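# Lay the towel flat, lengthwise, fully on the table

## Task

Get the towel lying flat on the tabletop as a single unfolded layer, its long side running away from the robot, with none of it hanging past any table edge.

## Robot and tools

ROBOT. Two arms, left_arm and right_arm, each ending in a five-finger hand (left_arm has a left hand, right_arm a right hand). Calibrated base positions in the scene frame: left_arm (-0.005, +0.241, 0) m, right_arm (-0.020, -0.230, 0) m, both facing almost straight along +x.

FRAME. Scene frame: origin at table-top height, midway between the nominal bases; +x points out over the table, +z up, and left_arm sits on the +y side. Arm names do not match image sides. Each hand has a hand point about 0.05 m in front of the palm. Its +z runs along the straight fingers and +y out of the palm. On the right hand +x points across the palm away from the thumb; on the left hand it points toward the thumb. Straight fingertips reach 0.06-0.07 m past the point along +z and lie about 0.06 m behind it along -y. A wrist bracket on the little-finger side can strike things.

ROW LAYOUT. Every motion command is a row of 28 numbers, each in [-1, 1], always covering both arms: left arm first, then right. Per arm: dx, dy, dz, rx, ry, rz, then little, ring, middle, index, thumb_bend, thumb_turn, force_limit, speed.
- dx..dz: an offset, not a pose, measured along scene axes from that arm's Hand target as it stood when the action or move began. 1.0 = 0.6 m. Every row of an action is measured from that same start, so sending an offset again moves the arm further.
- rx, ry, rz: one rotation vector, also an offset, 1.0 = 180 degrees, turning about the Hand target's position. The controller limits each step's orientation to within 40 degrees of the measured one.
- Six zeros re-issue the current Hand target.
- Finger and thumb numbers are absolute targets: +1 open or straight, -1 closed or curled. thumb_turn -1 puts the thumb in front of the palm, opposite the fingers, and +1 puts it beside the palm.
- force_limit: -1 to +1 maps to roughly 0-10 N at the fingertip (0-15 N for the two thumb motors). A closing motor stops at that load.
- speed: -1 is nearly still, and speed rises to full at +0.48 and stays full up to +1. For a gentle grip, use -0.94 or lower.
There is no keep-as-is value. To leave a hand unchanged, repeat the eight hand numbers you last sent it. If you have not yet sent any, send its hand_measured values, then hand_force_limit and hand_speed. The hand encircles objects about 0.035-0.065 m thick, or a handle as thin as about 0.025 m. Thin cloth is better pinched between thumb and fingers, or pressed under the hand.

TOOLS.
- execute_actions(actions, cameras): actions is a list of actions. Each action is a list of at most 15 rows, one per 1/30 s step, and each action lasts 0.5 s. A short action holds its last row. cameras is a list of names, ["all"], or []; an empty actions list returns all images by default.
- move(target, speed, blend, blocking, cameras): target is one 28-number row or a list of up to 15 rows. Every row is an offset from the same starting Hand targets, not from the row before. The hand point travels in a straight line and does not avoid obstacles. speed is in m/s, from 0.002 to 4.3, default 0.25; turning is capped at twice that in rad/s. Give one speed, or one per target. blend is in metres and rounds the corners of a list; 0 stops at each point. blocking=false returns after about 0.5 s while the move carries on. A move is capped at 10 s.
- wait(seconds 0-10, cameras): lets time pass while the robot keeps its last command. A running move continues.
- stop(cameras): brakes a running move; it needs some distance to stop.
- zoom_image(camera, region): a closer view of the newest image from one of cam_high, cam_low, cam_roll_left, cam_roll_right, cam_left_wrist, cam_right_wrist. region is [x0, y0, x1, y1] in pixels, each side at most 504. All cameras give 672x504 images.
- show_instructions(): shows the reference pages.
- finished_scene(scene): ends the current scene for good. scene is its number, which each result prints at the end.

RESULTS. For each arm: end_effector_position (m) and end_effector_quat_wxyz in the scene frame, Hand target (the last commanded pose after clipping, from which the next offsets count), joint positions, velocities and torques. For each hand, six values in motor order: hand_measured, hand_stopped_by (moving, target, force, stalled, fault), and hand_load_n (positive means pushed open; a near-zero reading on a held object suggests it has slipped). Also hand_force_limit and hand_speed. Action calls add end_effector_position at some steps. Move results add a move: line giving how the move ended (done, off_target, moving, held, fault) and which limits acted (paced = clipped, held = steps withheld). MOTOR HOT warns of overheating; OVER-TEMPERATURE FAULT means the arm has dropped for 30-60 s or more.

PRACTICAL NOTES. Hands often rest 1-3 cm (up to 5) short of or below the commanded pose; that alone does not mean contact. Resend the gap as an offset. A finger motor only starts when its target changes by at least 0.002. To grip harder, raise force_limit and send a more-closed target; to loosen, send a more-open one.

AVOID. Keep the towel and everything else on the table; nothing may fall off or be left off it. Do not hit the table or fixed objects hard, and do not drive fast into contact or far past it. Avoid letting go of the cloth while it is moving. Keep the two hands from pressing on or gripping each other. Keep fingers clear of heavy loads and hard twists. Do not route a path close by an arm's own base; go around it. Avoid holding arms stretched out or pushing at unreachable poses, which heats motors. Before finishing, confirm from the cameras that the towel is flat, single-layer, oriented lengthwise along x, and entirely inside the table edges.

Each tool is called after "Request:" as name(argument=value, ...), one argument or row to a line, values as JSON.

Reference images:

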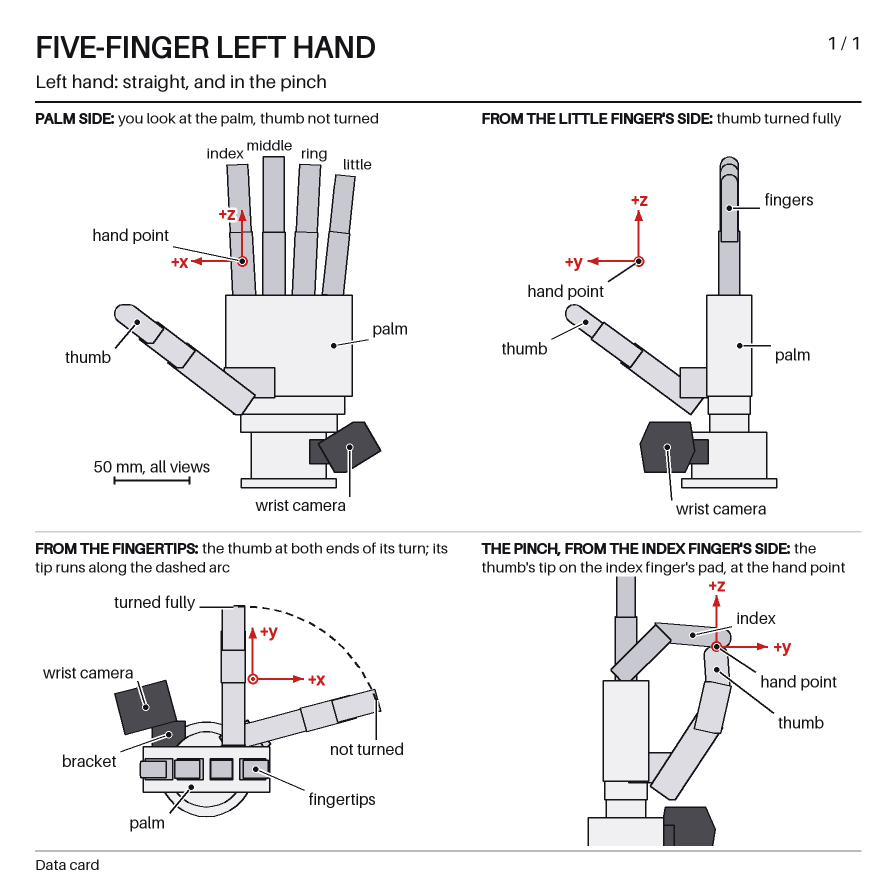

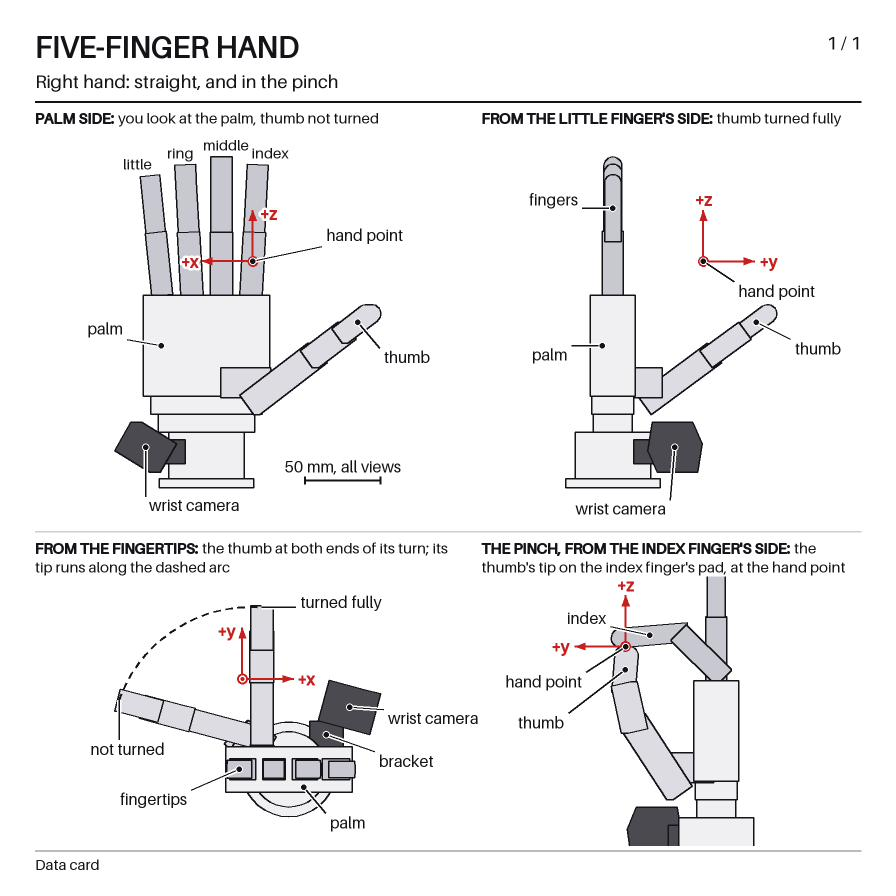

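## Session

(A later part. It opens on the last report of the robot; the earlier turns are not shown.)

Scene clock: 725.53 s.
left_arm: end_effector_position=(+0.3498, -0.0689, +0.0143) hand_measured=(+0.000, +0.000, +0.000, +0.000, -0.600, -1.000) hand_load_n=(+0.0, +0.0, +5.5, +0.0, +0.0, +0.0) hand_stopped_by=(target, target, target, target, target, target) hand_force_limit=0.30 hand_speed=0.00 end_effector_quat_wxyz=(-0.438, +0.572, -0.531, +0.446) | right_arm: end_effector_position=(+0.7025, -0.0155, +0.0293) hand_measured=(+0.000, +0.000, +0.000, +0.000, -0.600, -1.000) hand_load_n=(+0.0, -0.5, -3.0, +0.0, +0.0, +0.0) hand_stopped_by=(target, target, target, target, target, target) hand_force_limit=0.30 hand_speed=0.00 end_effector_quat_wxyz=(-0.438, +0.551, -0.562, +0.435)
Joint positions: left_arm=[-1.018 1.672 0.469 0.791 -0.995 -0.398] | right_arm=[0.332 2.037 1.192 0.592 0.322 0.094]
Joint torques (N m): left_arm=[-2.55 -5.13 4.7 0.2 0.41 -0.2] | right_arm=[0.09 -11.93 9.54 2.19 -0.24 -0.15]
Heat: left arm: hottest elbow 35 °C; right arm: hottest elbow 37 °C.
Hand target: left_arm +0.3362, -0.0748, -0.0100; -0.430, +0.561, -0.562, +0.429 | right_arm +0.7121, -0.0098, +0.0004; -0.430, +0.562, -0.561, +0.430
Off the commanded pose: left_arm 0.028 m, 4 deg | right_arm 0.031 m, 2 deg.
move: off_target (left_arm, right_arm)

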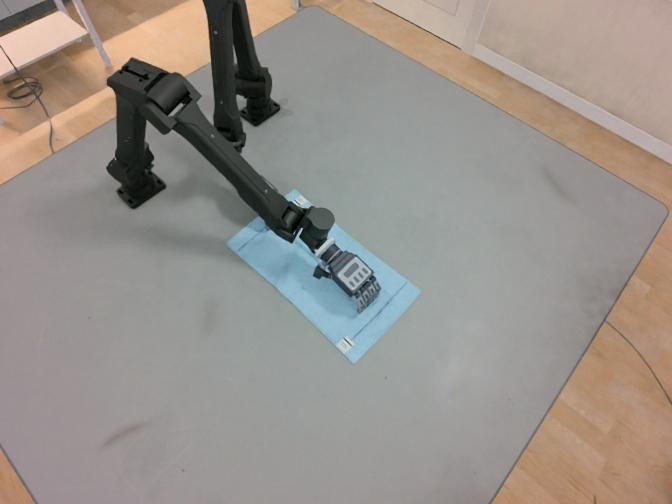

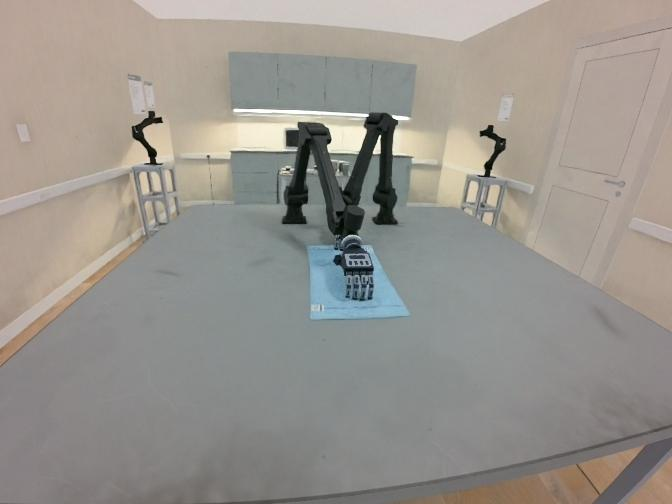

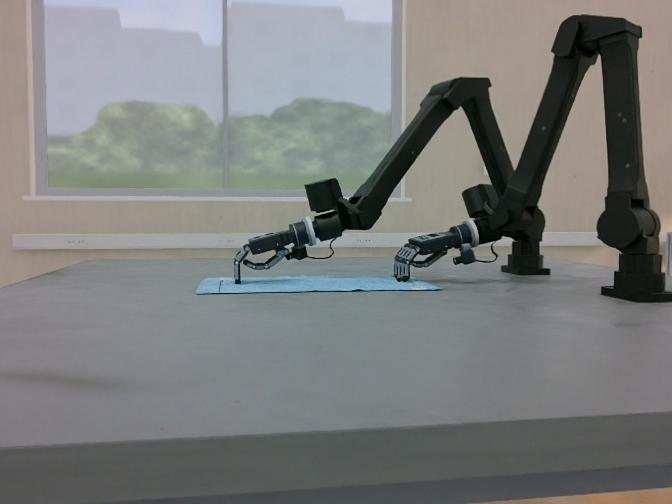

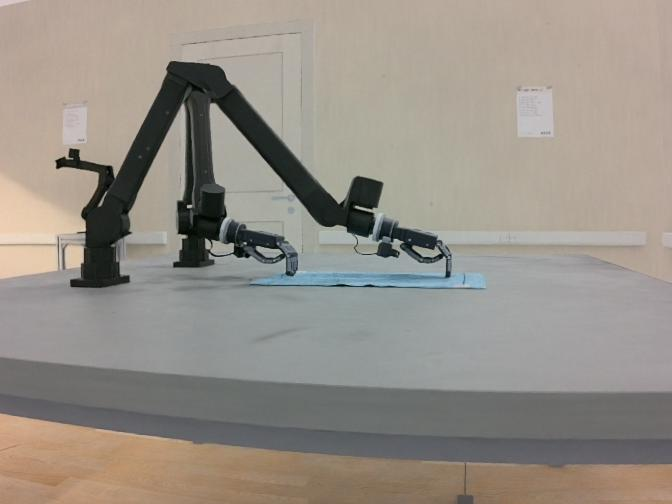

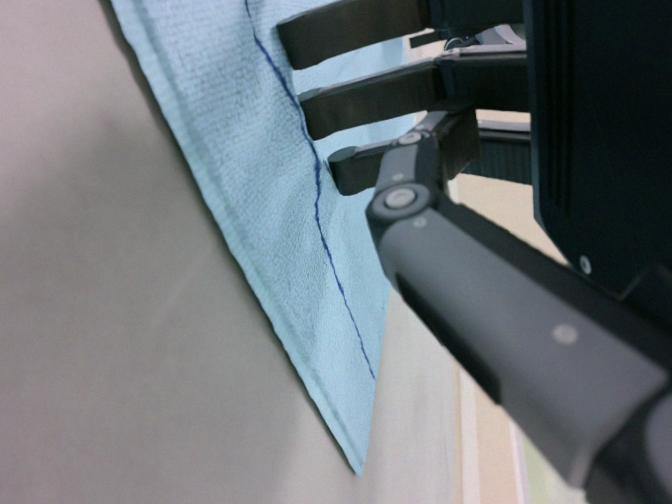

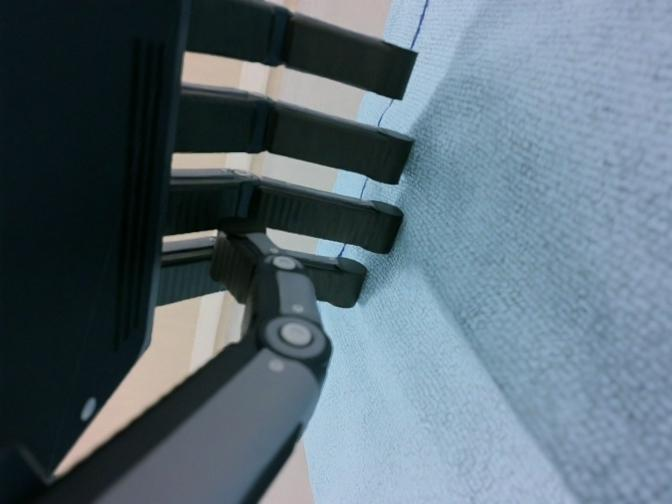

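Request:
move(
  target=[
    [-0.02,0,0,0,0,0,0,0,0,0,-0.6,-1,0.3,0,0.03,0,0,0,0,0,0,0,0,0,-0.6,-1,0.3,0],
    [-0.02,0,0.1,0,0,0,0,0,0,0,-0.6,-1,0.3,0,0.03,0,0.13,0,0,0,0,0,0,0,-0.6,-1,0.3,0],
  ],
  speed=0.05,
  cameras=["all"],
)

Request:
zoom_image(
  camera="cam_high",
  region=[220, 170, 430, 380],
)

Scene clock: 741.27 s.
left_arm: end_effector_position=(+0.3239, -0.0655, +0.0420) hand_measured=(+0.000, +0.000, +0.000, +0.000, -0.600, -1.000) hand_load_n=(+0.0, +0.0, +0.0, +0.0, +0.0, +0.0) hand_stopped_by=(target, target, target, target, target, target) hand_force_limit=0.30 hand_speed=0.00 end_effector_quat_wxyz=(-0.436, +0.560, -0.565, +0.421) | right_arm: end_effector_position=(+0.7107, -0.0096, +0.0451) hand_measured=(+0.000, +0.000, +0.000, +0.000, -0.600, -1.000) hand_load_n=(+0.0, -0.5, +0.0, +0.0, +0.0, +0.0) hand_stopped_by=(target, target, target, target, target, target) hand_force_limit=0.30 hand_speed=0.00 end_effector_quat_wxyz=(-0.415, +0.575, -0.568, +0.418)
Joint positions: left_arm=[-1.067 1.48 0.465 0.493 -1.008 -0.431] | right_arm=[0.332 2.009 1.266 0.417 0.307 0.093]
Joint torques (N m): left_arm=[-0.97 -7.36 7.43 0.8 -0.3 -0.15] | right_arm=[-0.56 -17.79 10.86 1.48 0 -0.16]
Heat: left arm: hottest elbow 34 °C; right arm: hottest elbow 37 °C.
Hand target: left_arm +0.3243, -0.0749, +0.0500; -0.430, +0.562, -0.562, +0.429 | right_arm +0.7301, -0.0098, +0.0781; -0.429, +0.562, -0.561, +0.430
Off the commanded pose: left_arm 0.012 m, 1 deg | right_arm 0.039 m, 3 deg.
move: off_target (left_arm, right_arm)

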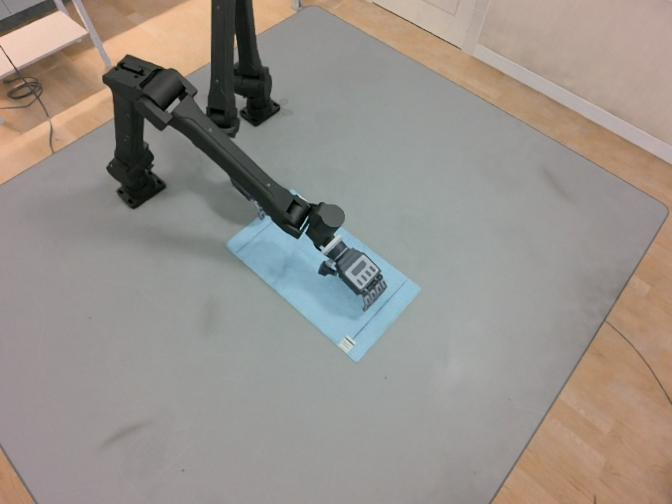

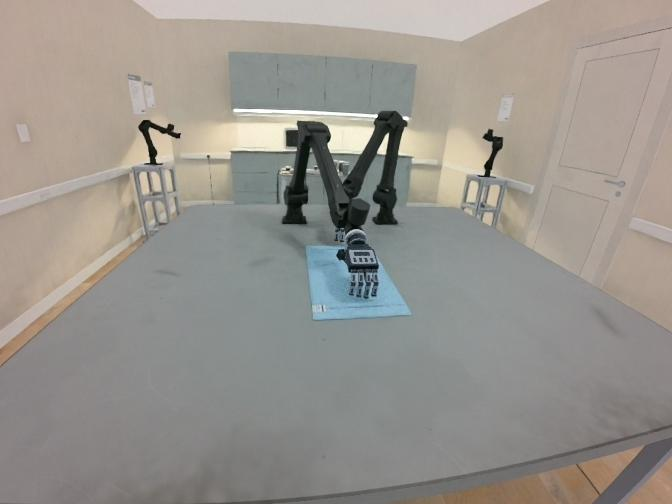

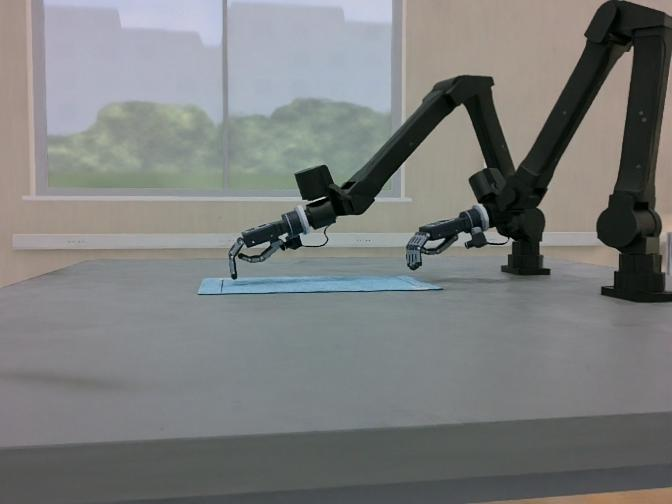

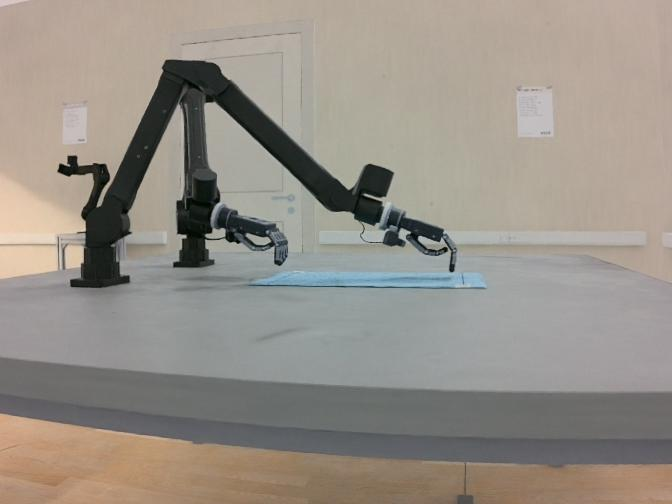

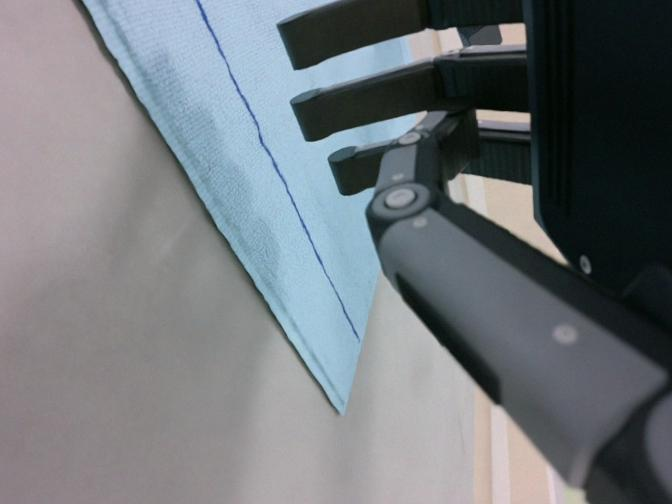

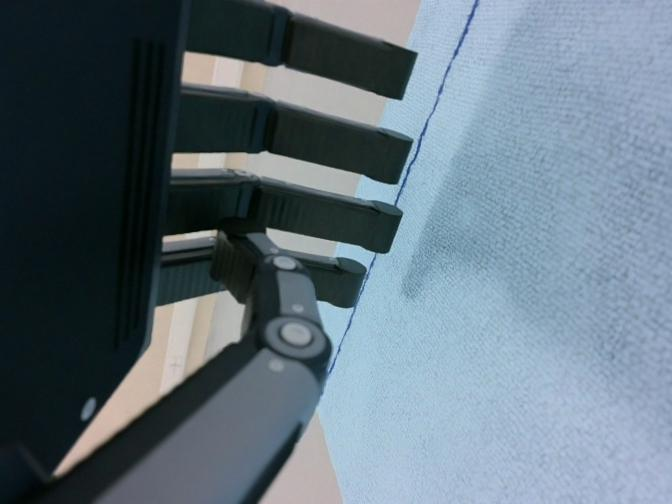

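Scaled by 2.400.

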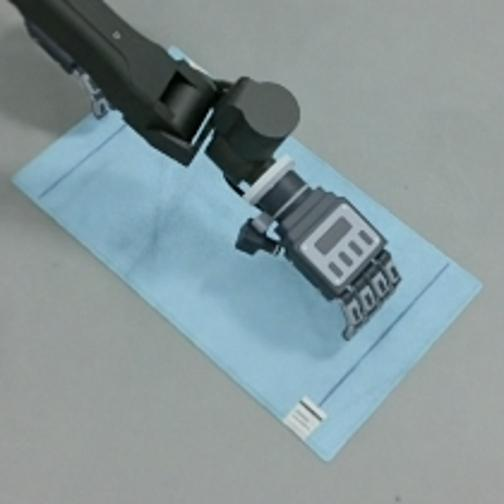

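Request:
move(
  target=[
    [0,0,0.2,0,0,0,0,0,0,0,-0.6,-1,0.3,0,0,0,0.25,0,0,0,0,0,0,0,-0.6,-1,0.3,0],
    [0.05,0.5,0.35,0,0,0,0,0,0,0,-0.6,-1,0.3,0,-0.4,-0.45,0.3,0,0,0,0,0,0,0,-0.6,-1,0.3,0],
  ],
  speed=0.25,
  blend=0.03,
  cameras=["all"],
)

Request:
zoom_image(
  camera="cam_high",
  region=[220, 170, 430, 380],
)

Request:
zoom_image(
  camera="cam_roll_left",
  region=[180, 240, 460, 310],
)

Request:
zoom_image(
  camera="cam_roll_right",
  region=[230, 240, 500, 310],
)

Scene clock: 750.47 s.
left_arm: end_effector_position=(+0.3479, +0.2217, +0.2371) hand_measured=(+0.000, +0.000, +0.000, +0.000, -0.600, -1.000) hand_load_n=(+0.0, +0.0, +0.0, +0.0, +0.0, +0.0) hand_stopped_by=(target, target, target, target, target, target) hand_force_limit=0.30 hand_speed=0.00 end_effector_quat_wxyz=(-0.420, +0.568, -0.565, +0.426) | right_arm: end_effector_position=(+0.4969, -0.2759, +0.2639) hand_measured=(+0.000, +0.000, +0.000, +0.000, -0.600, -1.000) hand_load_n=(+0.0, +0.0, +0.5, +0.0, +0.0, +0.0) hand_stopped_by=(target, target, target, target, target, target) hand_force_limit=0.30 hand_speed=0.00 end_effector_quat_wxyz=(-0.437, +0.558, -0.559, +0.430)
Joint positions: left_arm=[0.06 0.539 0.507 -0.257 0.073 0.012] | right_arm=[-0.217 1.114 0.818 0.04 -0.223 -0.049]
Joint torques (N m): left_arm=[0.56 0.44 14.56 1.24 0.15 0] | right_arm=[-0.67 -7.06 7.95 1.54 -0.13 -0.23]
Heat: left arm: hottest elbow 34 °C; right arm: hottest elbow 37 °C.
Hand target: left_arm +0.3543, +0.2252, +0.2601; -0.430, +0.562, -0.562, +0.429 | right_arm +0.4901, -0.2799, +0.2582; -0.430, +0.562, -0.561, +0.430
Off the commanded pose: left_arm 0.024 m, 1 deg | right_arm 0.010 m, 1 deg.
move: off_target (left_arm)

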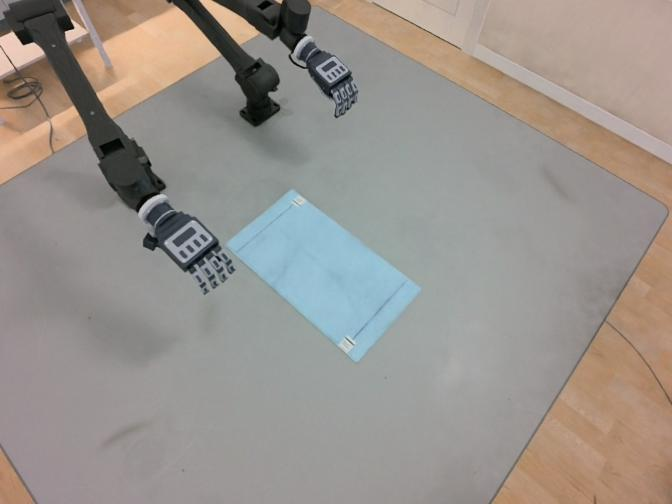

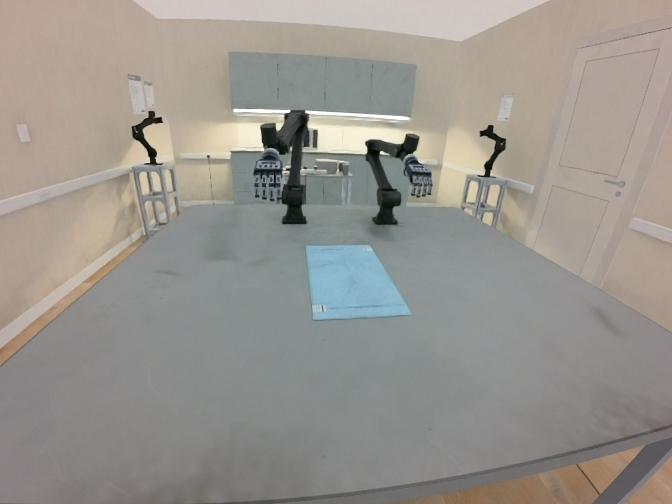

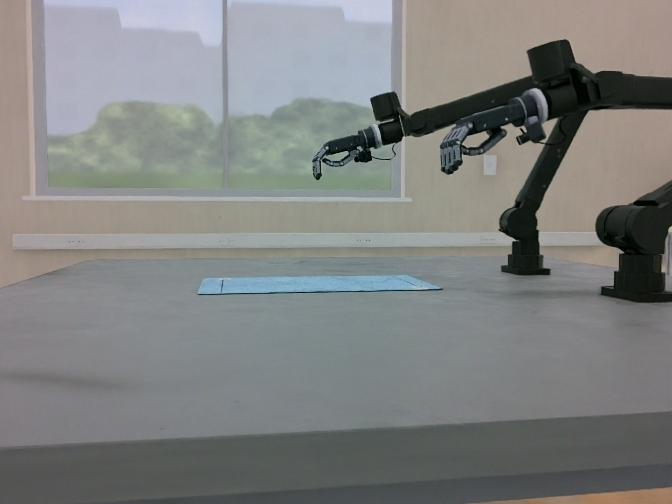

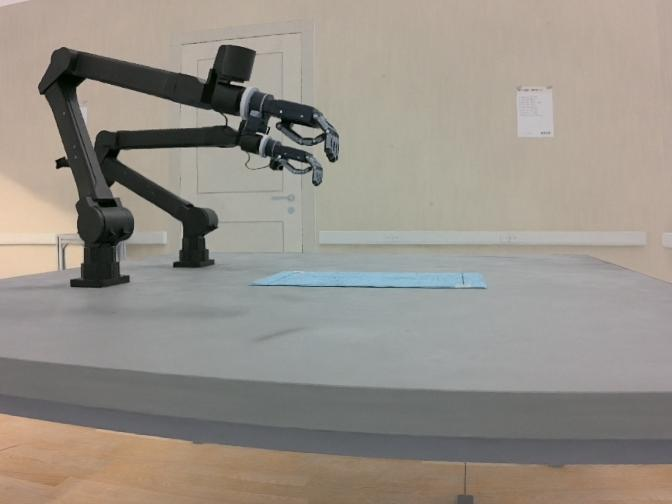

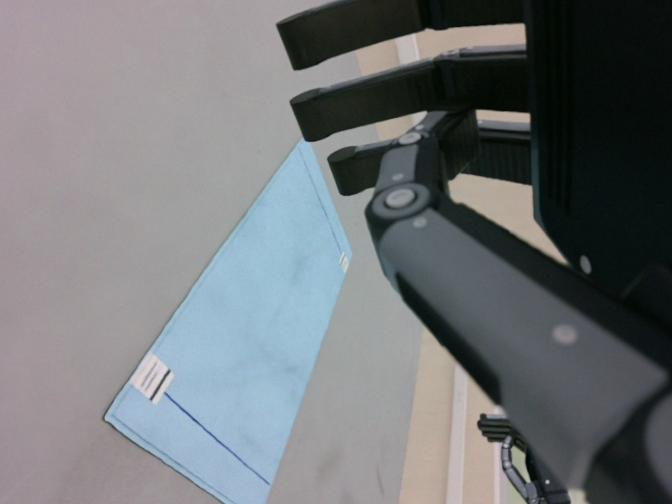

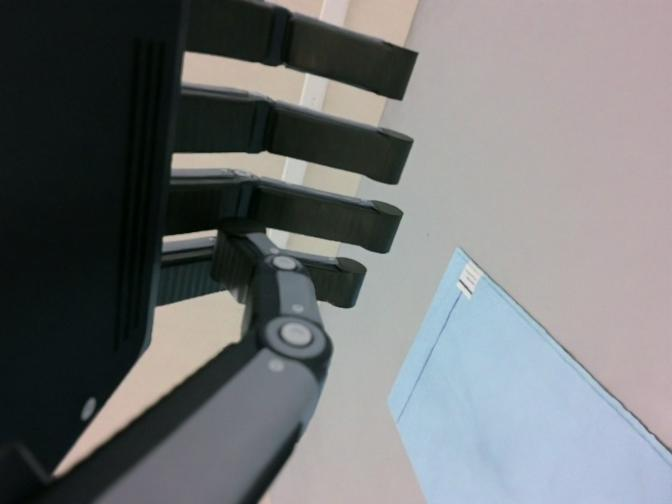

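Scaled by 2.400.

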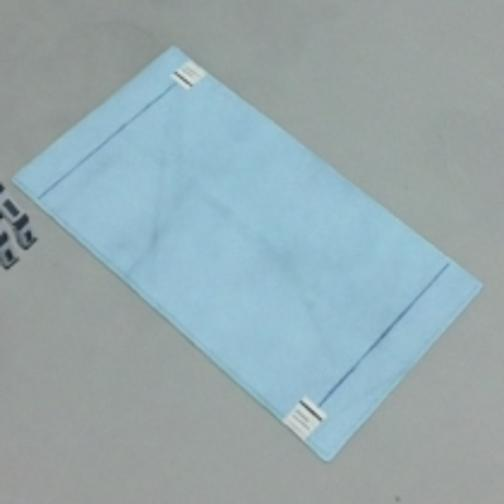

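Scaled by 1.800.

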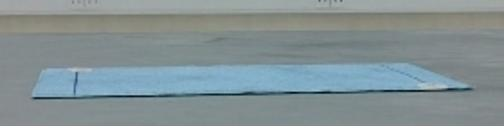

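Scaled by 1.867.

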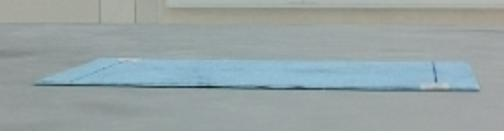

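Request:
finished_scene(
  scene=1,
)

The scene is finished: the task was done.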